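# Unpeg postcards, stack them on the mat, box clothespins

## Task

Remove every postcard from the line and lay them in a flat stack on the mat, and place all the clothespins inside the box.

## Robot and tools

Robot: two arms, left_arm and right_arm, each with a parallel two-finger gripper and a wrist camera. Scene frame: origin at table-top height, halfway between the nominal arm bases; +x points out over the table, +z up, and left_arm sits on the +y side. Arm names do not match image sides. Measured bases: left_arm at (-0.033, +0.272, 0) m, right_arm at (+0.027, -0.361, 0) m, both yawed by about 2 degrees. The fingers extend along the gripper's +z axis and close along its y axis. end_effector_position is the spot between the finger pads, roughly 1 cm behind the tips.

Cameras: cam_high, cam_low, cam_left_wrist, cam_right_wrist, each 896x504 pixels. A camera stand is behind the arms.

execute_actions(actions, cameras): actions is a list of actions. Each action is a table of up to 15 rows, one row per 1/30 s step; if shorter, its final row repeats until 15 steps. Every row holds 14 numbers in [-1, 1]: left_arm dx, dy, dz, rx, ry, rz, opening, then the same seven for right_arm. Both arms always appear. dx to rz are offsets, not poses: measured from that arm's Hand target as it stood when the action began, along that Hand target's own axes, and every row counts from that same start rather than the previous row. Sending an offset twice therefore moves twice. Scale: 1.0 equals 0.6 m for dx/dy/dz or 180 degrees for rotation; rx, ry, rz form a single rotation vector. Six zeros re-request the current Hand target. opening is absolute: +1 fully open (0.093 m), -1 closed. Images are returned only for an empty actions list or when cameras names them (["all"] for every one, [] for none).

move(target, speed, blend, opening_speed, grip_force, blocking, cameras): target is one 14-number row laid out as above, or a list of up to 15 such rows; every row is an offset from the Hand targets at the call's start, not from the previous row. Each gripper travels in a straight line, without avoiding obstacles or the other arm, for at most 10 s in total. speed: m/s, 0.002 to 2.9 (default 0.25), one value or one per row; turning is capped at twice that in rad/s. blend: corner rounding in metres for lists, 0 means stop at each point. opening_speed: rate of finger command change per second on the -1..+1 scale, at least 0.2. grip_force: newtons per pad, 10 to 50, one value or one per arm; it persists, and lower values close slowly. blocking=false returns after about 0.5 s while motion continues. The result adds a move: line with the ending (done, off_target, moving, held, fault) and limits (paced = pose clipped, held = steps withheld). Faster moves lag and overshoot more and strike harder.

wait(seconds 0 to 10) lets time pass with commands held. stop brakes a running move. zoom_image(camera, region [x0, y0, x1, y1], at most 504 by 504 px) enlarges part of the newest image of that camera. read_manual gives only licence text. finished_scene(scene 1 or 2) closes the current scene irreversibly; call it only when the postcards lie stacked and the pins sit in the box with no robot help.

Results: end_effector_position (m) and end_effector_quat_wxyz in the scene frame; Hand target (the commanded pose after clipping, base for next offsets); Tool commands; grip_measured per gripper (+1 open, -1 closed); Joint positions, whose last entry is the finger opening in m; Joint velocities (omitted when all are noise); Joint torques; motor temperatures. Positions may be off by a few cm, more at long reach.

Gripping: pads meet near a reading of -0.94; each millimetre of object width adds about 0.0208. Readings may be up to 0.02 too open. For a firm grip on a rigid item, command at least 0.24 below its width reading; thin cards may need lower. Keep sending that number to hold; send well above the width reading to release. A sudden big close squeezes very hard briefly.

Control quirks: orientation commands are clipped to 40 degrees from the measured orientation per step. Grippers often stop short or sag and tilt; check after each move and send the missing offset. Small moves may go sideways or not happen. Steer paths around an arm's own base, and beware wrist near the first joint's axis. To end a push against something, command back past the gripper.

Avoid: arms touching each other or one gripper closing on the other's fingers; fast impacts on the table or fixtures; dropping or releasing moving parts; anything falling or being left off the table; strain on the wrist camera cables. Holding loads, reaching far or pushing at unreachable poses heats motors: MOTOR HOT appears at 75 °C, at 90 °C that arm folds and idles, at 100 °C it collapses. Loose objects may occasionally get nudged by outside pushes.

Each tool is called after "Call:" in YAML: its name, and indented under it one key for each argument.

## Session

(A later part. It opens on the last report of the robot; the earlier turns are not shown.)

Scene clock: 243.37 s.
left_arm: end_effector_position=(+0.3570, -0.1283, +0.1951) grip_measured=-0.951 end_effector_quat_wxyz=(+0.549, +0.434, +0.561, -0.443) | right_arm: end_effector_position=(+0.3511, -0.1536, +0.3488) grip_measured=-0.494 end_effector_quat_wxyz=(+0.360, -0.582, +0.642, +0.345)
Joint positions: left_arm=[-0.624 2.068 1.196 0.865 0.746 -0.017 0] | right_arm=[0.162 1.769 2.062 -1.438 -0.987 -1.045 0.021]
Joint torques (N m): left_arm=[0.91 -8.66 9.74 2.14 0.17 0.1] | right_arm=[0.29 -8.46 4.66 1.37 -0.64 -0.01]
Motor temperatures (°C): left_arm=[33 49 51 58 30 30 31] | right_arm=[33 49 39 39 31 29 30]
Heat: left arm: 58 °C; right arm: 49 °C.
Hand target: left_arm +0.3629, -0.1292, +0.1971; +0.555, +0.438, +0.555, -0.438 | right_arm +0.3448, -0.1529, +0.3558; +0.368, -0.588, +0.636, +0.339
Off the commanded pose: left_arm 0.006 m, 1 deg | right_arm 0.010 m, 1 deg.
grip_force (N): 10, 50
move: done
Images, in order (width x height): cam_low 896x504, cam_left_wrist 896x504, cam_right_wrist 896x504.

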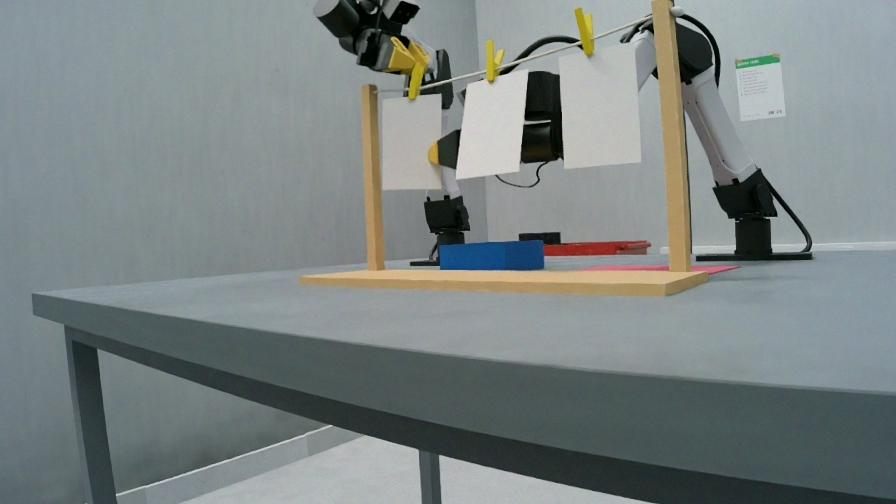

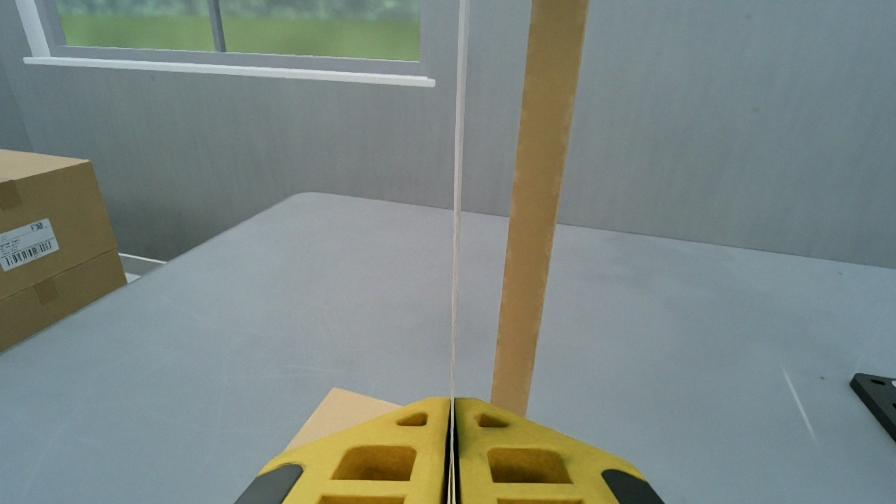

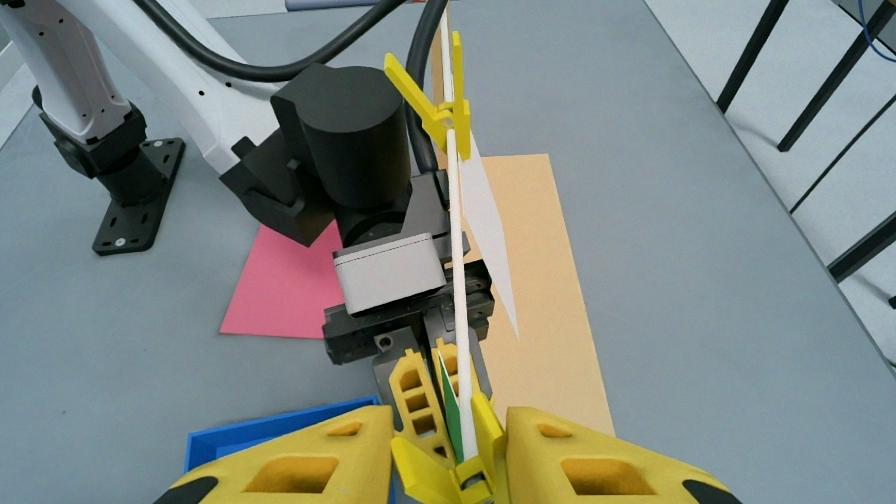

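Call:
move:
  target: [0,0,0,0,0,0,-1,0,0,0,0,0,0,-0.75]
  opening_speed: 0.5
  cameras: ["cam_right_wrist","cam_left_wrist","cam_low"]

Scene clock: 251.23 s.
left_arm: end_effector_position=(+0.3570, -0.1283, +0.1951) grip_measured=-0.951 end_effector_quat_wxyz=(+0.549, +0.434, +0.561, -0.443) | right_arm: end_effector_position=(+0.3511, -0.1536, +0.3488) grip_measured=-0.743 end_effector_quat_wxyz=(+0.360, -0.582, +0.642, +0.346)
Joint positions: left_arm=[-0.624 2.068 1.196 0.865 0.746 -0.017 0] | right_arm=[0.162 1.769 2.062 -1.438 -0.987 -1.044 0.01]
Joint velocities: left_arm=[within noise] | right_arm=[0.007 -0.002 0.007 -0.022 -0.037 0.037 0.004]
Joint torques (N m): left_arm=[0.76 -8.55 9.68 2.2 0.14 0.19] | right_arm=[0.29 -8.46 4.66 1.37 -0.64 -0.03]
Motor temperatures (°C): left_arm=[33 49 51 59 30 30 31] | right_arm=[33 49 38 39 31 29 30]
Heat: left arm: 59 °C; right arm: 49 °C.
Hand target: left_arm +0.3629, -0.1292, +0.1971; +0.555, +0.438, +0.555, -0.438 | right_arm +0.3448, -0.1529, +0.3558; +0.368, -0.588, +0.636, +0.339
Off the commanded pose: left_arm 0.006 m, 1 deg | right_arm 0.010 m, 2 deg.
grip_force (N): 10, 50
move: done
Images, in order (width x height): cam_low 896x504, cam_left_wrist 896x504, cam_right_wrist 896x504.

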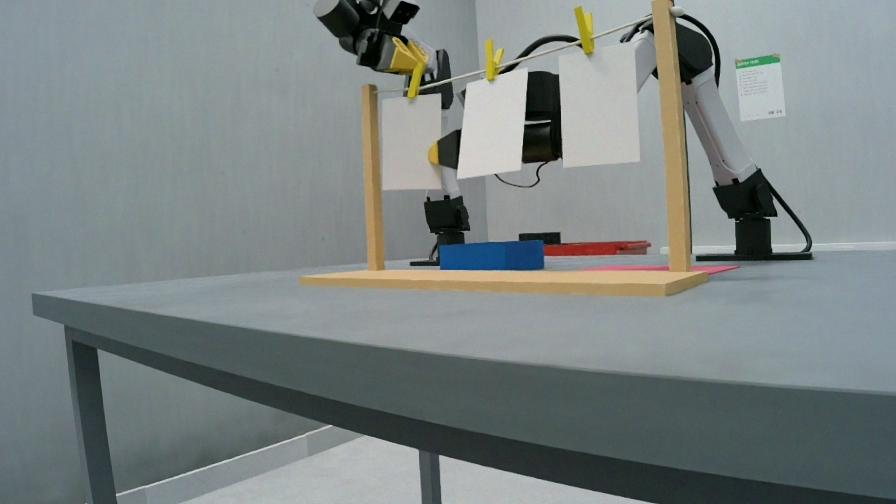

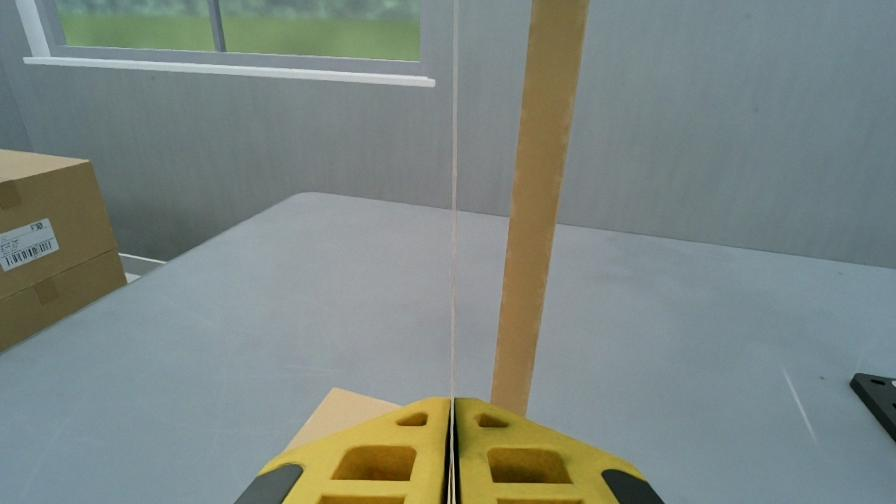

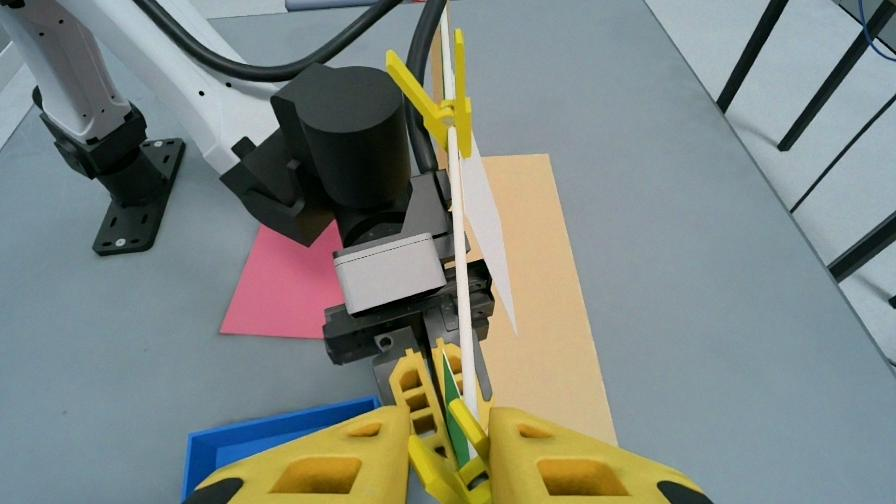

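Call:
move:
  target: [0,0,0,0,0,0,-1,0,0,0,0,0,0,0.2]
  opening_speed: 1

Call:
move:
  target: [0,0,0,0,0,0,-0.75,0,0,0,0,0,0,0.2]
  opening_speed: 0.6
  cameras: ["cam_right_wrist","cam_left_wrist","cam_low"]

Scene clock: 279.30 s.
left_arm: end_effector_position=(+0.3570, -0.1283, +0.1951) grip_measured=-0.951 end_effector_quat_wxyz=(+0.549, +0.434, +0.561, -0.443) | right_arm: end_effector_position=(+0.3511, -0.1536, +0.3488) grip_measured=+0.199 end_effector_quat_wxyz=(+0.360, -0.581, +0.642, +0.346)
Joint positions: left_arm=[-0.624 2.068 1.196 0.865 0.746 -0.017 0] | right_arm=[0.162 1.769 2.062 -1.438 -0.987 -1.043 0.055]
Joint torques (N m): left_arm=[0.95 -8.73 9.63 2.2 0.11 0.16] | right_arm=[0.29 -8.46 4.67 1.37 -0.64 -0.03]
Motor temperatures (°C): left_arm=[33 49 51 59 29 30 31] | right_arm=[33 50 38 38 31 29 30]
Heat: left arm: 59 °C; right arm: 50 °C.
Hand target: left_arm +0.3629, -0.1292, +0.1971; +0.555, +0.438, +0.555, -0.438 | right_arm +0.3448, -0.1529, +0.3558; +0.368, -0.588, +0.636, +0.339
Off the commanded pose: left_arm 0.006 m, 1 deg | right_arm 0.010 m, 2 deg.
grip_force (N): 10, 50
move: done

Scene clock: 279.93 s.
left_arm: end_effector_position=(+0.3570, -0.1283, +0.1951) grip_measured=-0.752 end_effector_quat_wxyz=(+0.549, +0.434, +0.561, -0.443) | right_arm: end_effector_position=(+0.3511, -0.1536, +0.3488) grip_measured=+0.199 end_effector_quat_wxyz=(+0.360, -0.581, +0.642, +0.346)
Joint positions: left_arm=[-0.624 2.068 1.196 0.865 0.746 -0.017 0.009] | right_arm=[0.162 1.769 2.062 -1.438 -0.987 -1.043 0.055]
Joint torques (N m): left_arm=[0.8 -8.69 9.8 2.18 0.14 0.15] | right_arm=[0.32 -8.46 4.67 1.38 -0.64 -0.04]
Motor temperatures (°C): left_arm=[33 49 51 59 29 30 31] | right_arm=[33 50 38 38 31 29 30]
Heat: left arm: 59 °C; right arm: 50 °C.
Hand target: left_arm +0.3629, -0.1292, +0.1971; +0.555, +0.438, +0.555, -0.438 | right_arm +0.3448, -0.1529, +0.3558; +0.368, -0.588, +0.636, +0.339
Off the commanded pose: left_arm 0.006 m, 1 deg | right_arm 0.010 m, 2 deg.
grip_force (N): 10, 50
move: done
Images, in order (width x height): cam_low 896x504, cam_left_wrist 896x504, cam_right_wrist 896x504.

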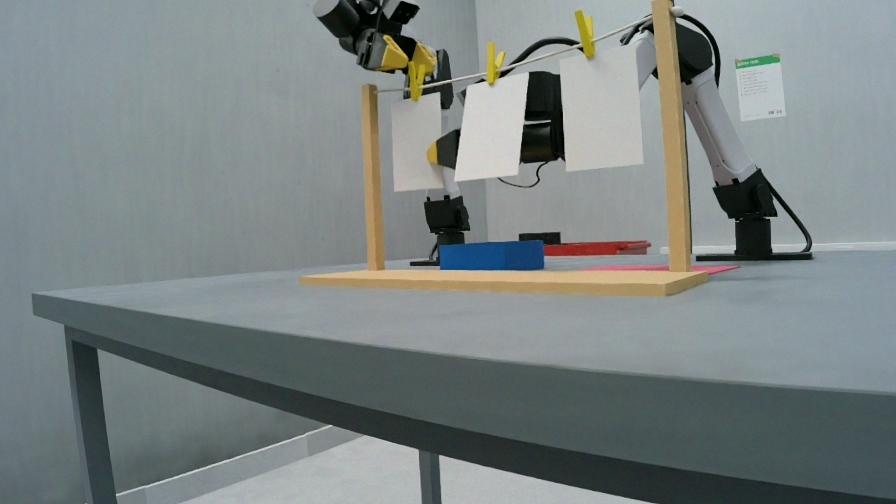

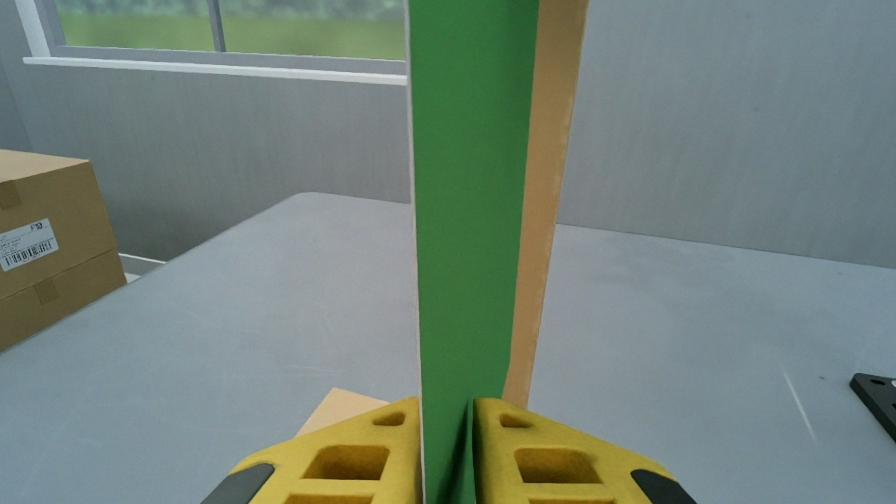

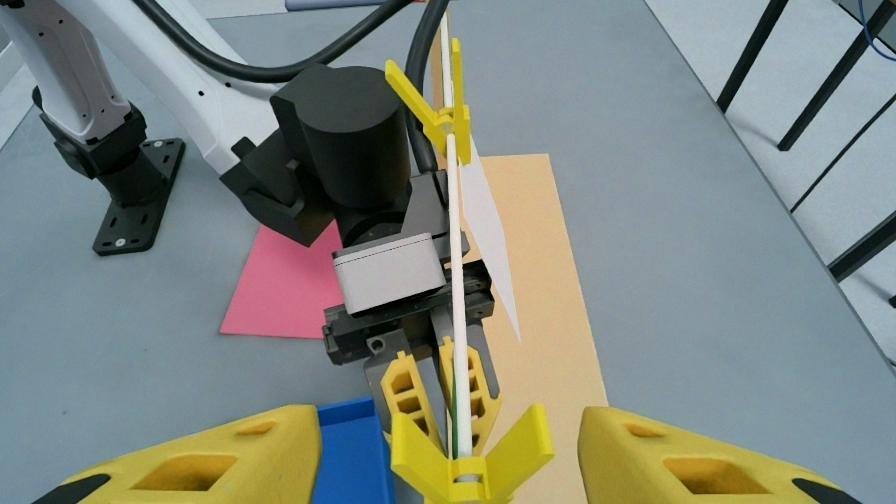

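Call:
move:
  target: [0,0,0,0,0,0,-0.75,0,-0.009,0,0,0,0,0.2]
  speed: 0.08
  cameras: ["cam_right_wrist"]

Scene clock: 286.77 s.
left_arm: end_effector_position=(+0.3570, -0.1283, +0.1951) grip_measured=-0.752 end_effector_quat_wxyz=(+0.549, +0.434, +0.561, -0.443) | right_arm: end_effector_position=(+0.3506, -0.1537, +0.3485) grip_measured=+0.199 end_effector_quat_wxyz=(+0.359, -0.581, +0.643, +0.346)
Joint positions: left_arm=[-0.624 2.068 1.196 0.865 0.746 -0.017 0.009] | right_arm=[0.162 1.769 2.062 -1.441 -0.987 -1.043 0.055]
Joint torques (N m): left_arm=[0.61 -8.8 9.7 2.25 0.16 0.15] | right_arm=[-0.14 -6.63 6.93 1.3 -0.67 -0.11]
Motor temperatures (°C): left_arm=[33 49 52 59 29 30 31] | right_arm=[33 50 38 38 31 29 30]
Heat: left arm: 59 °C; right arm: 50 °C.
Hand target: left_arm +0.3629, -0.1292, +0.1971; +0.555, +0.438, +0.555, -0.438 | right_arm +0.3502, -0.1533, +0.3558; +0.368, -0.588, +0.636, +0.339
Off the commanded pose: left_arm 0.006 m, 1 deg | right_arm 0.007 m, 2 deg.
grip_force (N): 10, 50
move: done
Images, in order (width x height): cam_right_wrist 896x504.

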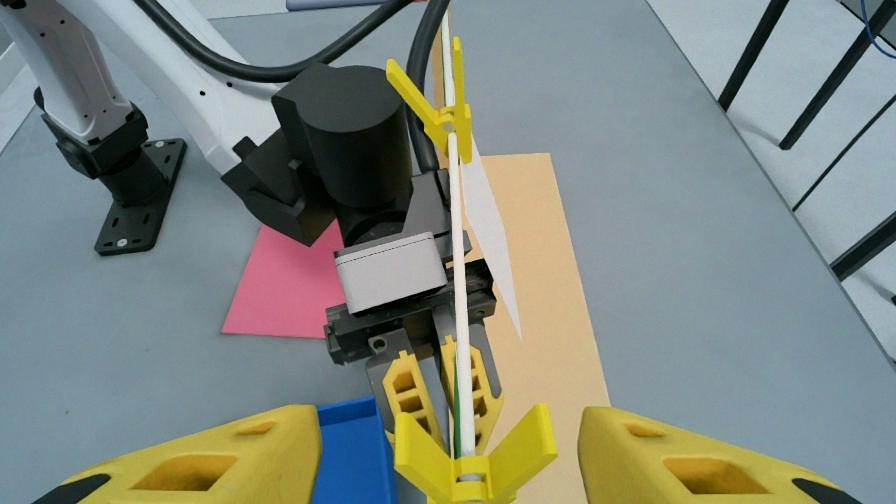

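Call:
move:
  target: [0,0,0,0,0,0,-0.75,0,-0.009,0,0,0,0,0.2]
  speed: 0.08
  cameras: ["cam_right_wrist"]

Scene clock: 292.60 s.
left_arm: end_effector_position=(+0.3570, -0.1283, +0.1951) grip_measured=-0.752 end_effector_quat_wxyz=(+0.549, +0.434, +0.561, -0.443) | right_arm: end_effector_position=(+0.3536, -0.1531, +0.3510) grip_measured=+0.199 end_effector_quat_wxyz=(+0.360, -0.582, +0.642, +0.346)
Joint positions: left_arm=[-0.624 2.068 1.196 0.865 0.746 -0.017 0.009] | right_arm=[0.162 1.787 2.095 -1.454 -0.987 -1.045 0.055]
Joint torques (N m): left_arm=[0.72 -8.73 9.73 2.18 0.16 0.17] | right_arm=[-0.58 -6.13 6.86 1.29 -0.69 -0.17]
Motor temperatures (°C): left_arm=[33 50 52 59 29 30 31] | right_arm=[33 49 38 38 31 29 30]
Heat: left arm: 59 °C; right arm: 49 °C.
Hand target: left_arm +0.3629, -0.1292, +0.1971; +0.555, +0.438, +0.555, -0.438 | right_arm +0.3556, -0.1537, +0.3558; +0.368, -0.588, +0.636, +0.339
Off the commanded pose: left_arm 0.006 m, 1 deg | right_arm 0.005 m, 2 deg.
grip_force (N): 10, 50
move: done
Images, in order (width x height): cam_right_wrist 896x504.

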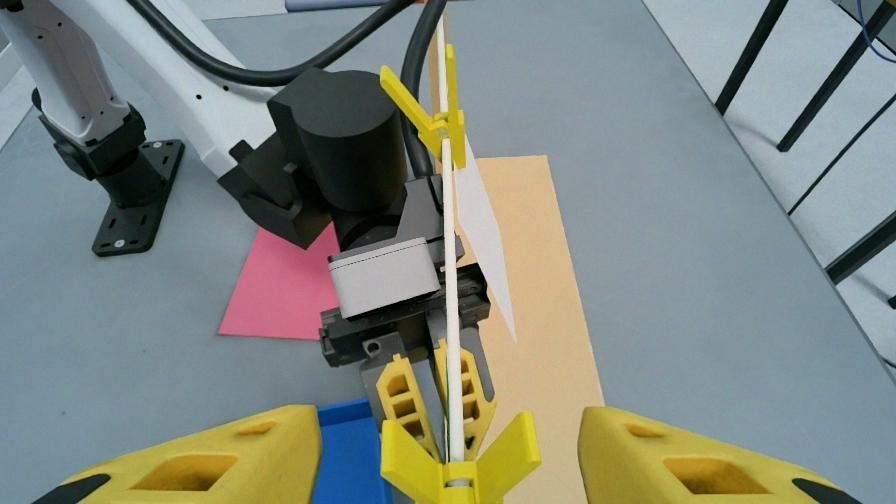

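Call:
move:
  target: [0,0,0,0,0,0,-0.75,0,0,0,0,0,0,-0.55]
  opening_speed: 0.6
  cameras: ["cam_right_wrist","cam_left_wrist"]

Scene clock: 300.57 s.
left_arm: end_effector_position=(+0.3570, -0.1283, +0.1951) grip_measured=-0.752 end_effector_quat_wxyz=(+0.549, +0.434, +0.561, -0.443) | right_arm: end_effector_position=(+0.3535, -0.1531, +0.3509) grip_measured=-0.545 end_effector_quat_wxyz=(+0.360, -0.582, +0.642, +0.346)
Joint positions: left_arm=[-0.624 2.068 1.196 0.865 0.746 -0.017 0.009] | right_arm=[0.162 1.787 2.095 -1.455 -0.987 -1.046 0.019]
Joint torques (N m): left_arm=[0.64 -8.79 9.81 2.13 0.22 0.11] | right_arm=[-0.59 -6.12 6.87 1.29 -0.69 -0.16]
Motor temperatures (°C): left_arm=[33 50 52 59 29 30 31] | right_arm=[33 48 38 38 31 29 30]
Heat: left arm: 59 °C; right arm: 48 °C.
Hand target: left_arm +0.3629, -0.1292, +0.1971; +0.555, +0.438, +0.555, -0.438 | right_arm +0.3556, -0.1537, +0.3557; +0.368, -0.588, +0.636, +0.339
Off the commanded pose: left_arm 0.006 m, 1 deg | right_arm 0.005 m, 2 deg.
grip_force (N): 10, 50
move: done
Images, in order (width x height): cam_left_wrist 896x504, cam_right_wrist 896x504.

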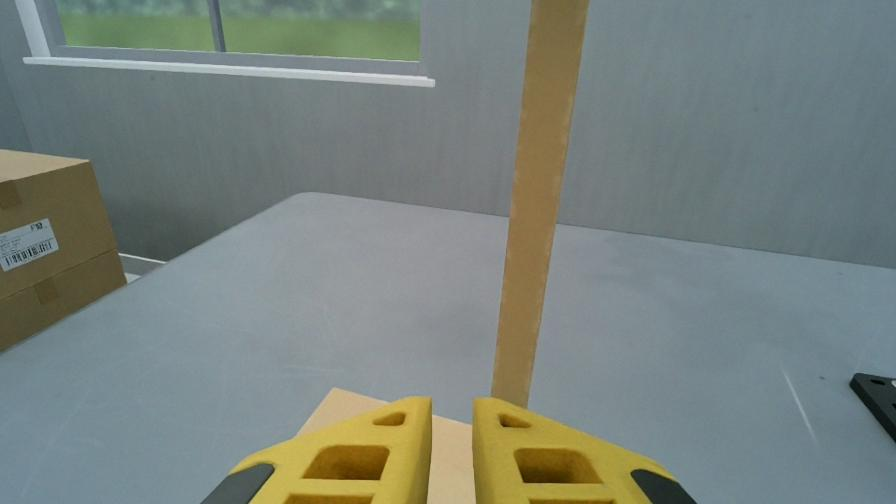

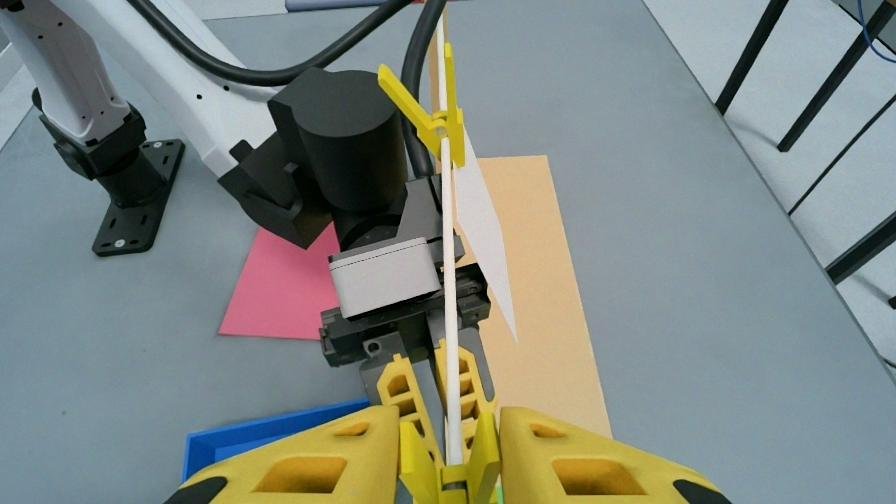

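Call:
wait:
  seconds: 0.3
  cameras: ["all"]

Scene clock: 304.93 s.
left_arm: end_effector_position=(+0.3570, -0.1283, +0.1951) grip_measured=-0.752 end_effector_quat_wxyz=(+0.549, +0.434, +0.561, -0.443) | right_arm: end_effector_position=(+0.3535, -0.1531, +0.3509) grip_measured=-0.545 end_effector_quat_wxyz=(+0.360, -0.582, +0.642, +0.346)
Joint positions: left_arm=[-0.624 2.068 1.196 0.865 0.746 -0.017 0.009] | right_arm=[0.162 1.787 2.095 -1.455 -0.987 -1.046 0.019]
Joint torques (N m): left_arm=[0.83 -8.64 9.63 2.26 0.15 0.18] | right_arm=[-0.58 -6.12 6.87 1.29 -0.69 -0.16]
Motor temperatures (°C): left_arm=[33 50 52 59 29 30 31] | right_arm=[33 47 39 38 31 29 30]
Heat: left arm: 59 °C; right arm: 47 °C.
Hand target: left_arm +0.3629, -0.1292, +0.1971; +0.555, +0.438, +0.555, -0.438 | right_arm +0.3556, -0.1537, +0.3557; +0.368, -0.588, +0.636, +0.339
Tool commands: left_gripper/opening=-0.75 right_gripper/opening=-0.55
Off the commanded pose: left_arm 0.006 m, 1 deg | right_arm 0.005 m, 2 deg.
grip_force (N): 10, 50
wait: 0.30 s; at rest from the start

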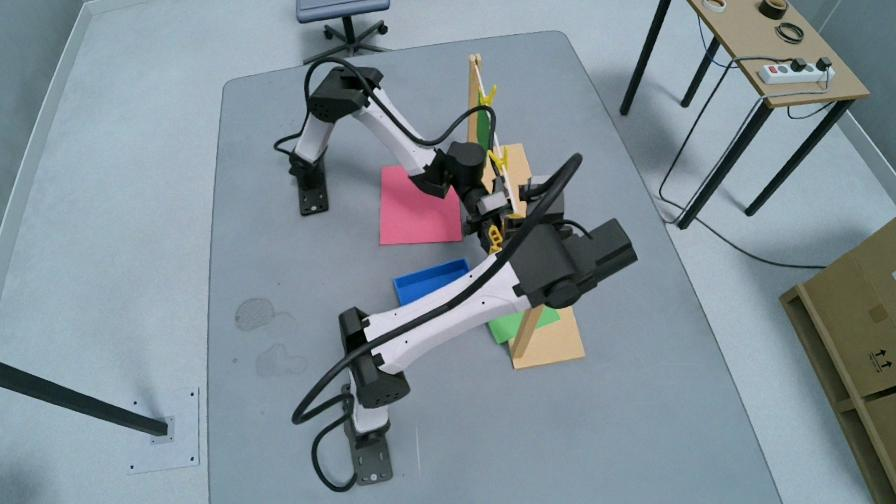

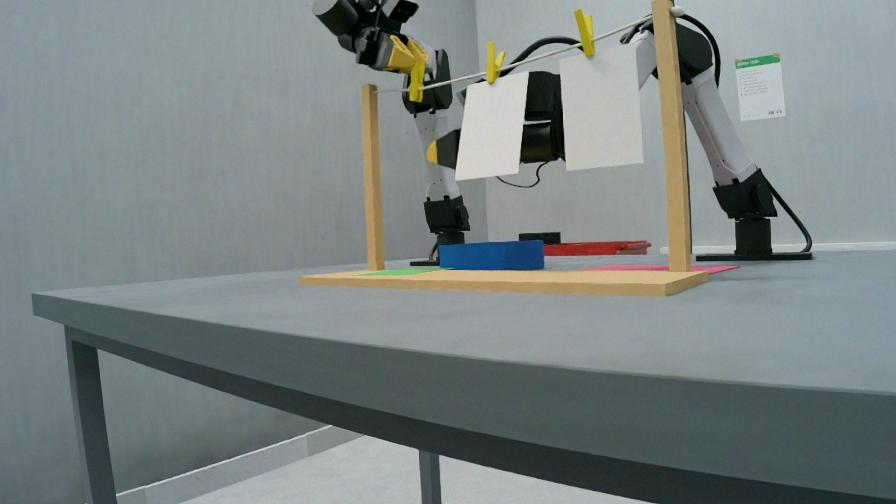

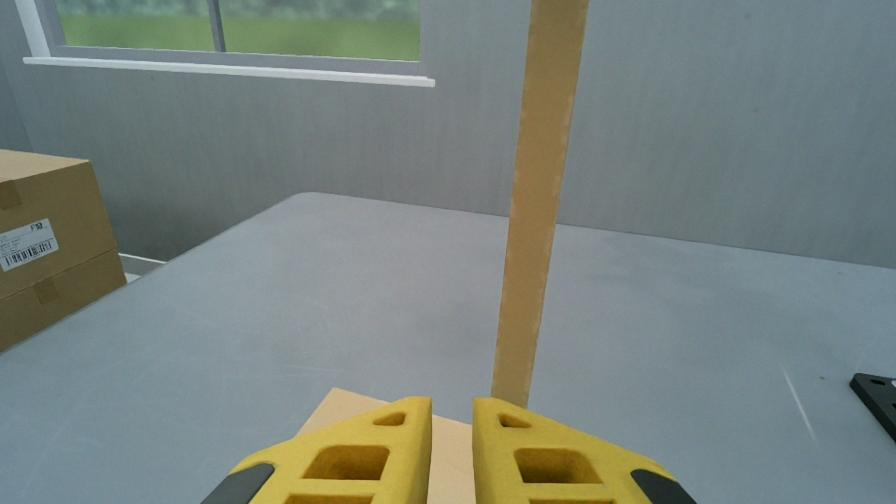

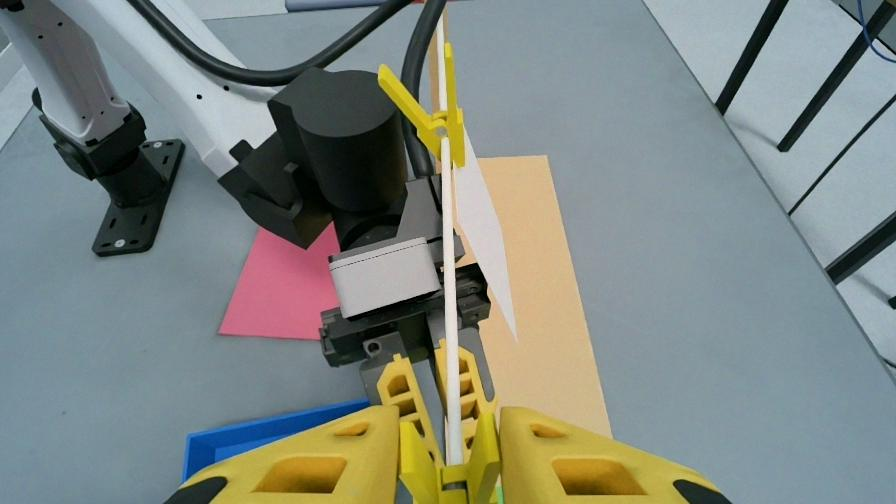

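Call:
move:
  target:
    - [0,0,0,0,0,0,-0.75,0,0,0,0,0,0,-0.75]
    - [0,0,-0.2,-0.15,0,0,-0.75,0,0,0,0,0,0,-0.75]
  speed: 0.1
  opening_speed: 0.6
  cameras: ["cam_right_wrist","cam_left_wrist"]

Scene clock: 329.87 s.
left_arm: end_effector_position=(+0.3347, -0.0179, +0.1876) grip_measured=-0.752 end_effector_quat_wxyz=(+0.627, +0.298, +0.651, -0.307) | right_arm: end_effector_position=(+0.3535, -0.1531, +0.3509) grip_measured=-0.749 end_effector_quat_wxyz=(+0.360, -0.582, +0.642, +0.346)
Joint positions: left_arm=[-0.58 1.71 0.669 1.015 0.337 -0.017 0.009] | right_arm=[0.162 1.787 2.095 -1.455 -0.987 -1.046 0.009]
Joint velocities: left_arm=[within noise] | right_arm=[0.012 -0.002 -0.007 -0.066 -0.022 -0.007 -0.004]
Joint torques (N m): left_arm=[0.83 -8.62 5.87 2.53 -0.02 0.16] | right_arm=[-0.59 -6.12 6.87 1.29 -0.69 -0.16]
Motor temperatures (°C): left_arm=[33 50 52 59 29 30 31] | right_arm=[33 46 39 37 31 29 30]
Heat: left arm: 59 °C; right arm: 46 °C.
Hand target: left_arm +0.3350, -0.0124, +0.1971; +0.642, +0.296, +0.642, -0.296 | right_arm +0.3556, -0.1537, +0.3557; +0.368, -0.588, +0.636, +0.339
Off the commanded pose: left_arm 0.011 m, 2 deg | right_arm 0.005 m, 2 deg.
grip_force (N): 10, 50
move: off_target (left_arm)
Images, in order (width x height): cam_left_wrist 896x504, cam_right_wrist 896x504.

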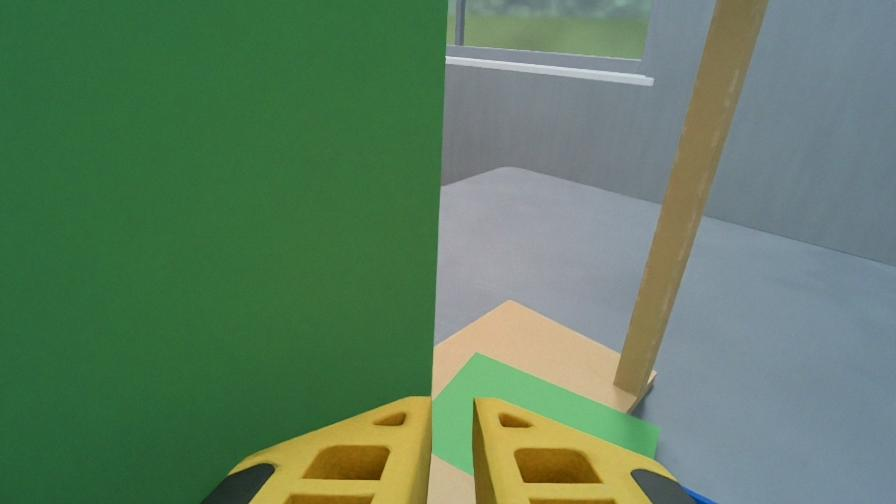

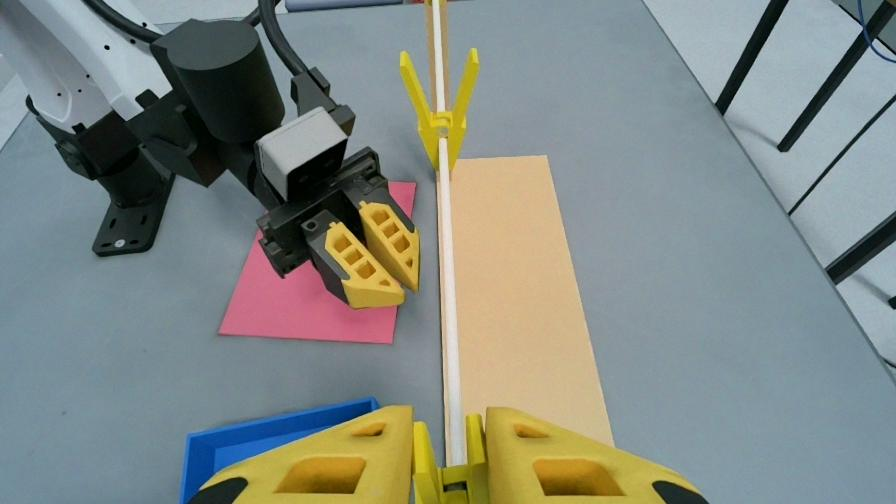

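Call:
move:
  target: [0,0,0,0,0,0,-0.75,-0.065,0,-0.0375,0,0,0,-0.75]
  speed: 0.08
  cameras: ["all"]

Scene clock: 341.17 s.
left_arm: end_effector_position=(+0.3348, -0.0178, +0.1876) grip_measured=-0.752 end_effector_quat_wxyz=(+0.627, +0.298, +0.651, -0.307) | right_arm: end_effector_position=(+0.3544, -0.1530, +0.3972) grip_measured=-0.750 end_effector_quat_wxyz=(+0.386, -0.575, +0.639, +0.335)
Joint positions: left_arm=[-0.58 1.71 0.669 1.015 0.336 -0.017 0.009] | right_arm=[0.162 1.868 2.4 -1.58 -0.987 -0.984 0.009]
Joint velocities: left_arm=[within noise] | right_arm=[0.027 0.017 0.002 0.051 0.007 -0.022 -0.005]
Joint torques (N m): left_arm=[0.65 -8.32 6.02 2.59 -0.04 0.18] | right_arm=[-0.68 -6.12 5.81 1.46 -0.73 0]
Motor temperatures (°C): left_arm=[33 51 51 59 29 30 31] | right_arm=[32 46 39 37 31 29 30]
Heat: left arm: 59 °C; right arm: 46 °C.
Hand target: left_arm +0.3351, -0.0124, +0.1970; +0.642, +0.296, +0.642, -0.296 | right_arm +0.3556, -0.1538, +0.4007; +0.368, -0.588, +0.636, +0.339
Off the commanded pose: left_arm 0.011 m, 2 deg | right_arm 0.004 m, 3 deg.
joint sent to its limit (right arm) — joint 4 (wrist pitch), lower limit. The joint targets are off in orientation, not in position.
grip_force (N): 10, 50
move: off_target (left_arm, right_arm)

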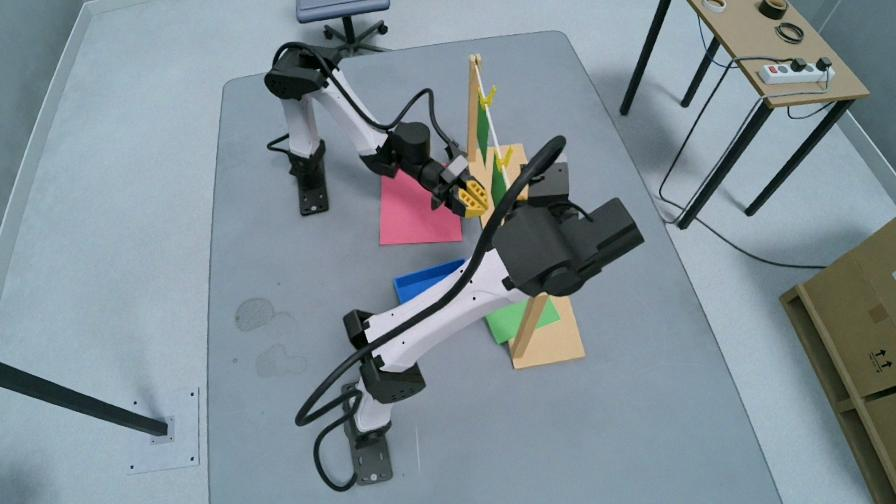

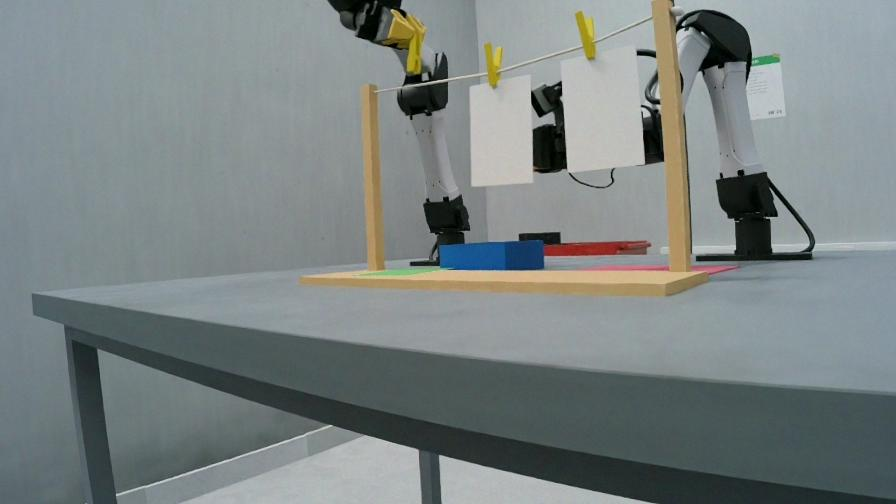

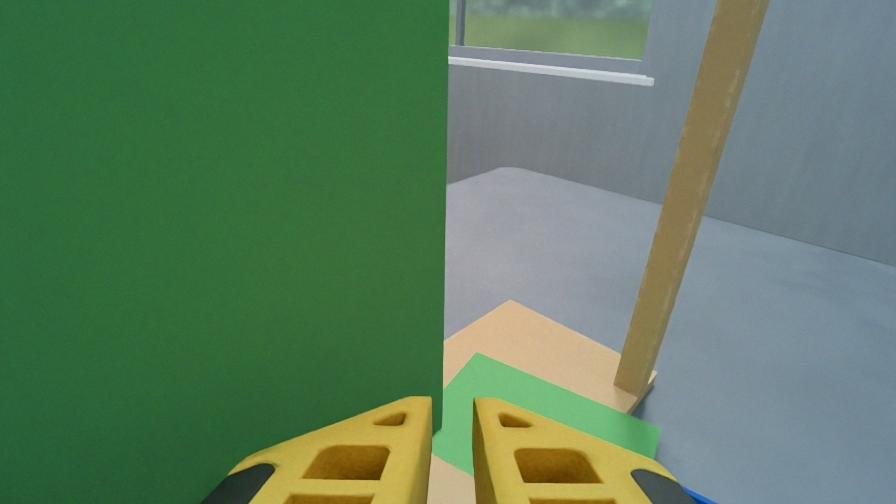

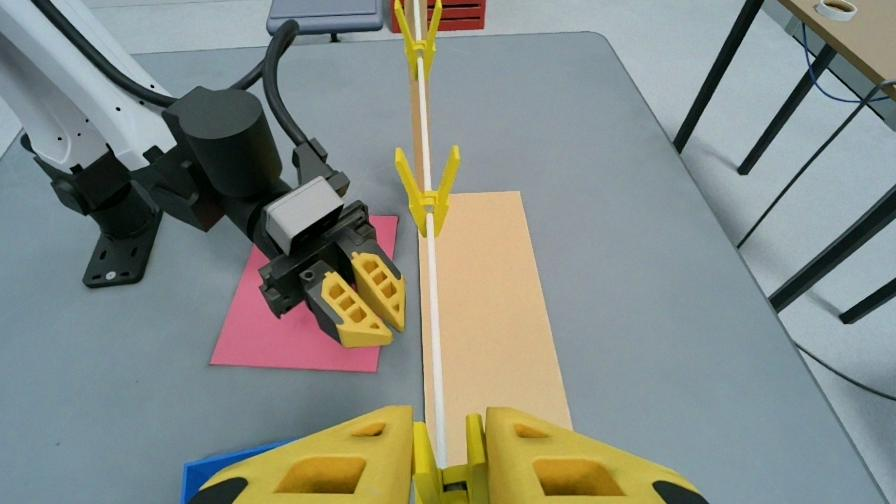

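Call:
move:
  target:
    - [0,0,-0.1,0,0,0,-0.5,-0.0032,0.1343,0.0053,0,0,0,-0.75]
    - [0,0,-0.1667,0,0,0,-0.5,0.1007,0.2408,0.0923,0,0,0,-0.75]
    - [0,0,-0.1667,0,0,0,-0.5,0.4313,0.2417,0.2967,0,0,0,-0.75]
  speed: 0.2
  blend: [0.02,0.03,0]
  cameras: ["all"]

Scene clock: 373.63 s.
left_arm: end_effector_position=(+0.2723, +0.0614, +0.1971) grip_measured=-0.502 end_effector_quat_wxyz=(+0.640, +0.291, +0.644, -0.302) | right_arm: end_effector_position=(+0.2137, -0.1189, +0.0893) grip_measured=-0.744 end_effector_quat_wxyz=(+0.365, -0.586, +0.638, +0.340)
Joint positions: left_arm=[-0.429 1.322 0.329 0.994 0.468 -0.017 0.021] | right_arm=[0.473 1.252 0.44 -0.001 -0.805 -0.643 0.009]
Joint torques (N m): left_arm=[0.49 -4.68 6.24 2.3 0.16 0.12] | right_arm=[0.35 -2.43 4.45 2.35 -0.47 0.05]
Motor temperatures (°C): left_arm=[32 50 49 58 29 30 31] | right_arm=[32 44 40 37 31 29 30]
Heat: left arm: 58 °C; right arm: 44 °C.
Hand target: left_arm +0.2701, +0.0637, +0.1971; +0.642, +0.296, +0.642, -0.296 | right_arm +0.2132, -0.1173, +0.0876; -0.368, +0.588, -0.636, -0.339
Off the commanded pose: left_arm 0.003 m, 1 deg | right_arm 0.002 m, 0 deg.
grip_force (N): 10, 50
move: done

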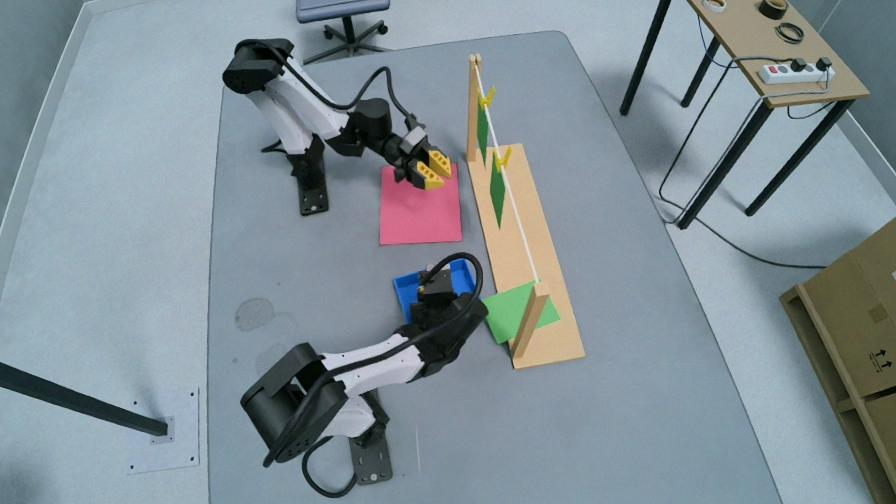

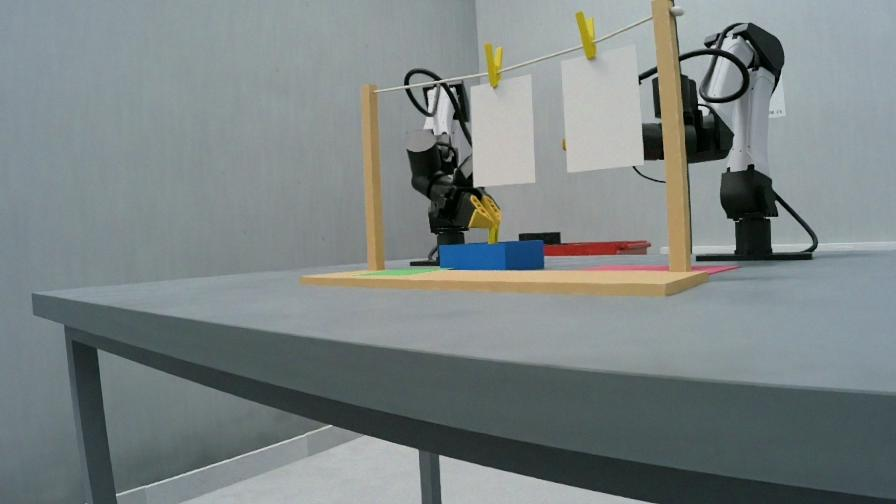

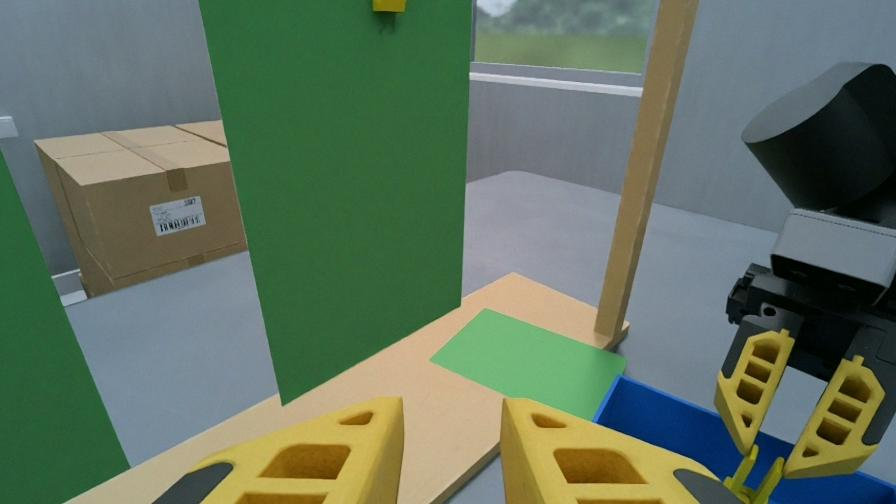

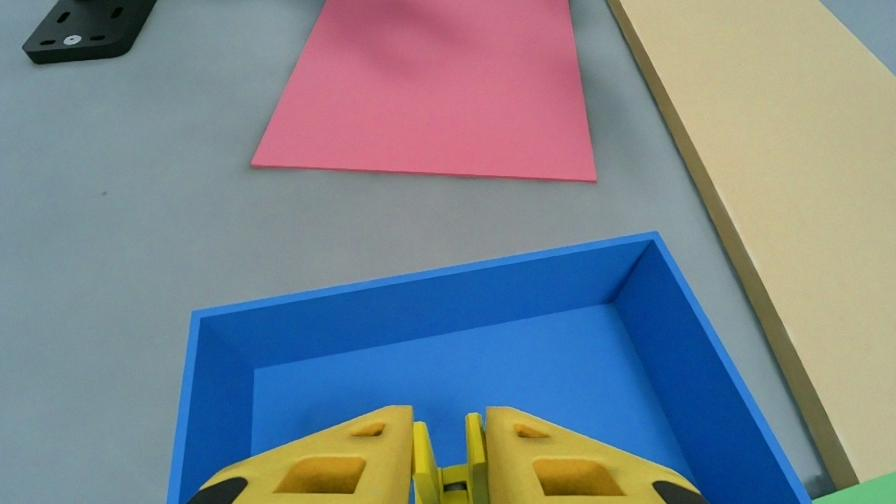

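Call:
move:
  target:
    - [0,0,0,0,0,0,-0.5,0.0275,0,0.016,0,0,0,-0.75]
    - [0,0,0,0,0,0,-0.5,0.0275,0,0.016,0,0,0,-0.2]
  speed: 0.06
  opening_speed: 1
  cameras: ["cam_right_wrist","cam_left_wrist"]

Scene clock: 383.83 s.
left_arm: end_effector_position=(+0.2723, +0.0614, +0.1971) grip_measured=-0.502 end_effector_quat_wxyz=(+0.640, +0.291, +0.644, -0.302) | right_arm: end_effector_position=(+0.2148, -0.1177, +0.0713) grip_measured=-0.201 end_effector_quat_wxyz=(+0.367, -0.587, +0.637, +0.340)
Joint positions: left_arm=[-0.429 1.322 0.329 0.994 0.468 -0.017 0.021] | right_arm=[0.474 1.324 0.393 0.127 -0.805 -0.641 0.036]
Joint torques (N m): left_arm=[0.61 -4.63 6.3 2.32 0.16 0.15] | right_arm=[0.23 -2.65 3.97 2.29 -0.47 0.04]
Motor temperatures (°C): left_arm=[32 48 50 57 29 30 31] | right_arm=[32 43 39 38 31 29 30]
Heat: left arm: 57 °C; right arm: 43 °C.
Hand target: left_arm +0.2701, +0.0637, +0.1971; +0.642, +0.296, +0.642, -0.296 | right_arm +0.2132, -0.1172, +0.0685; -0.368, +0.588, -0.636, -0.339
Off the commanded pose: left_arm 0.003 m, 1 deg | right_arm 0.003 m, 0 deg.
grip_force (N): 10, 50
move: done
Images, in order (width x height): cam_left_wrist 896x504, cam_right_wrist 896x504.

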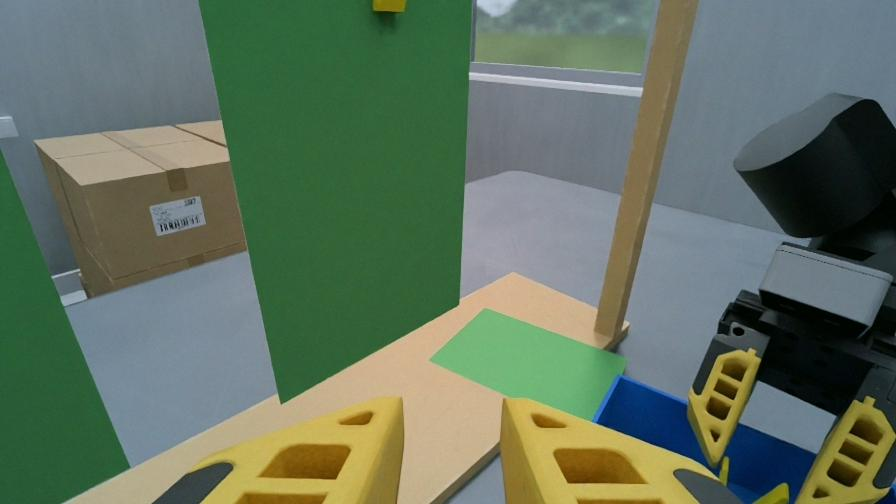

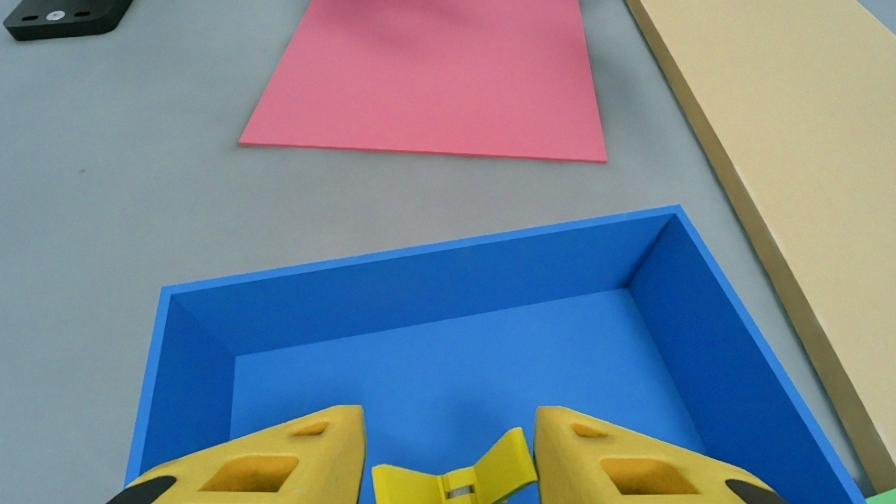

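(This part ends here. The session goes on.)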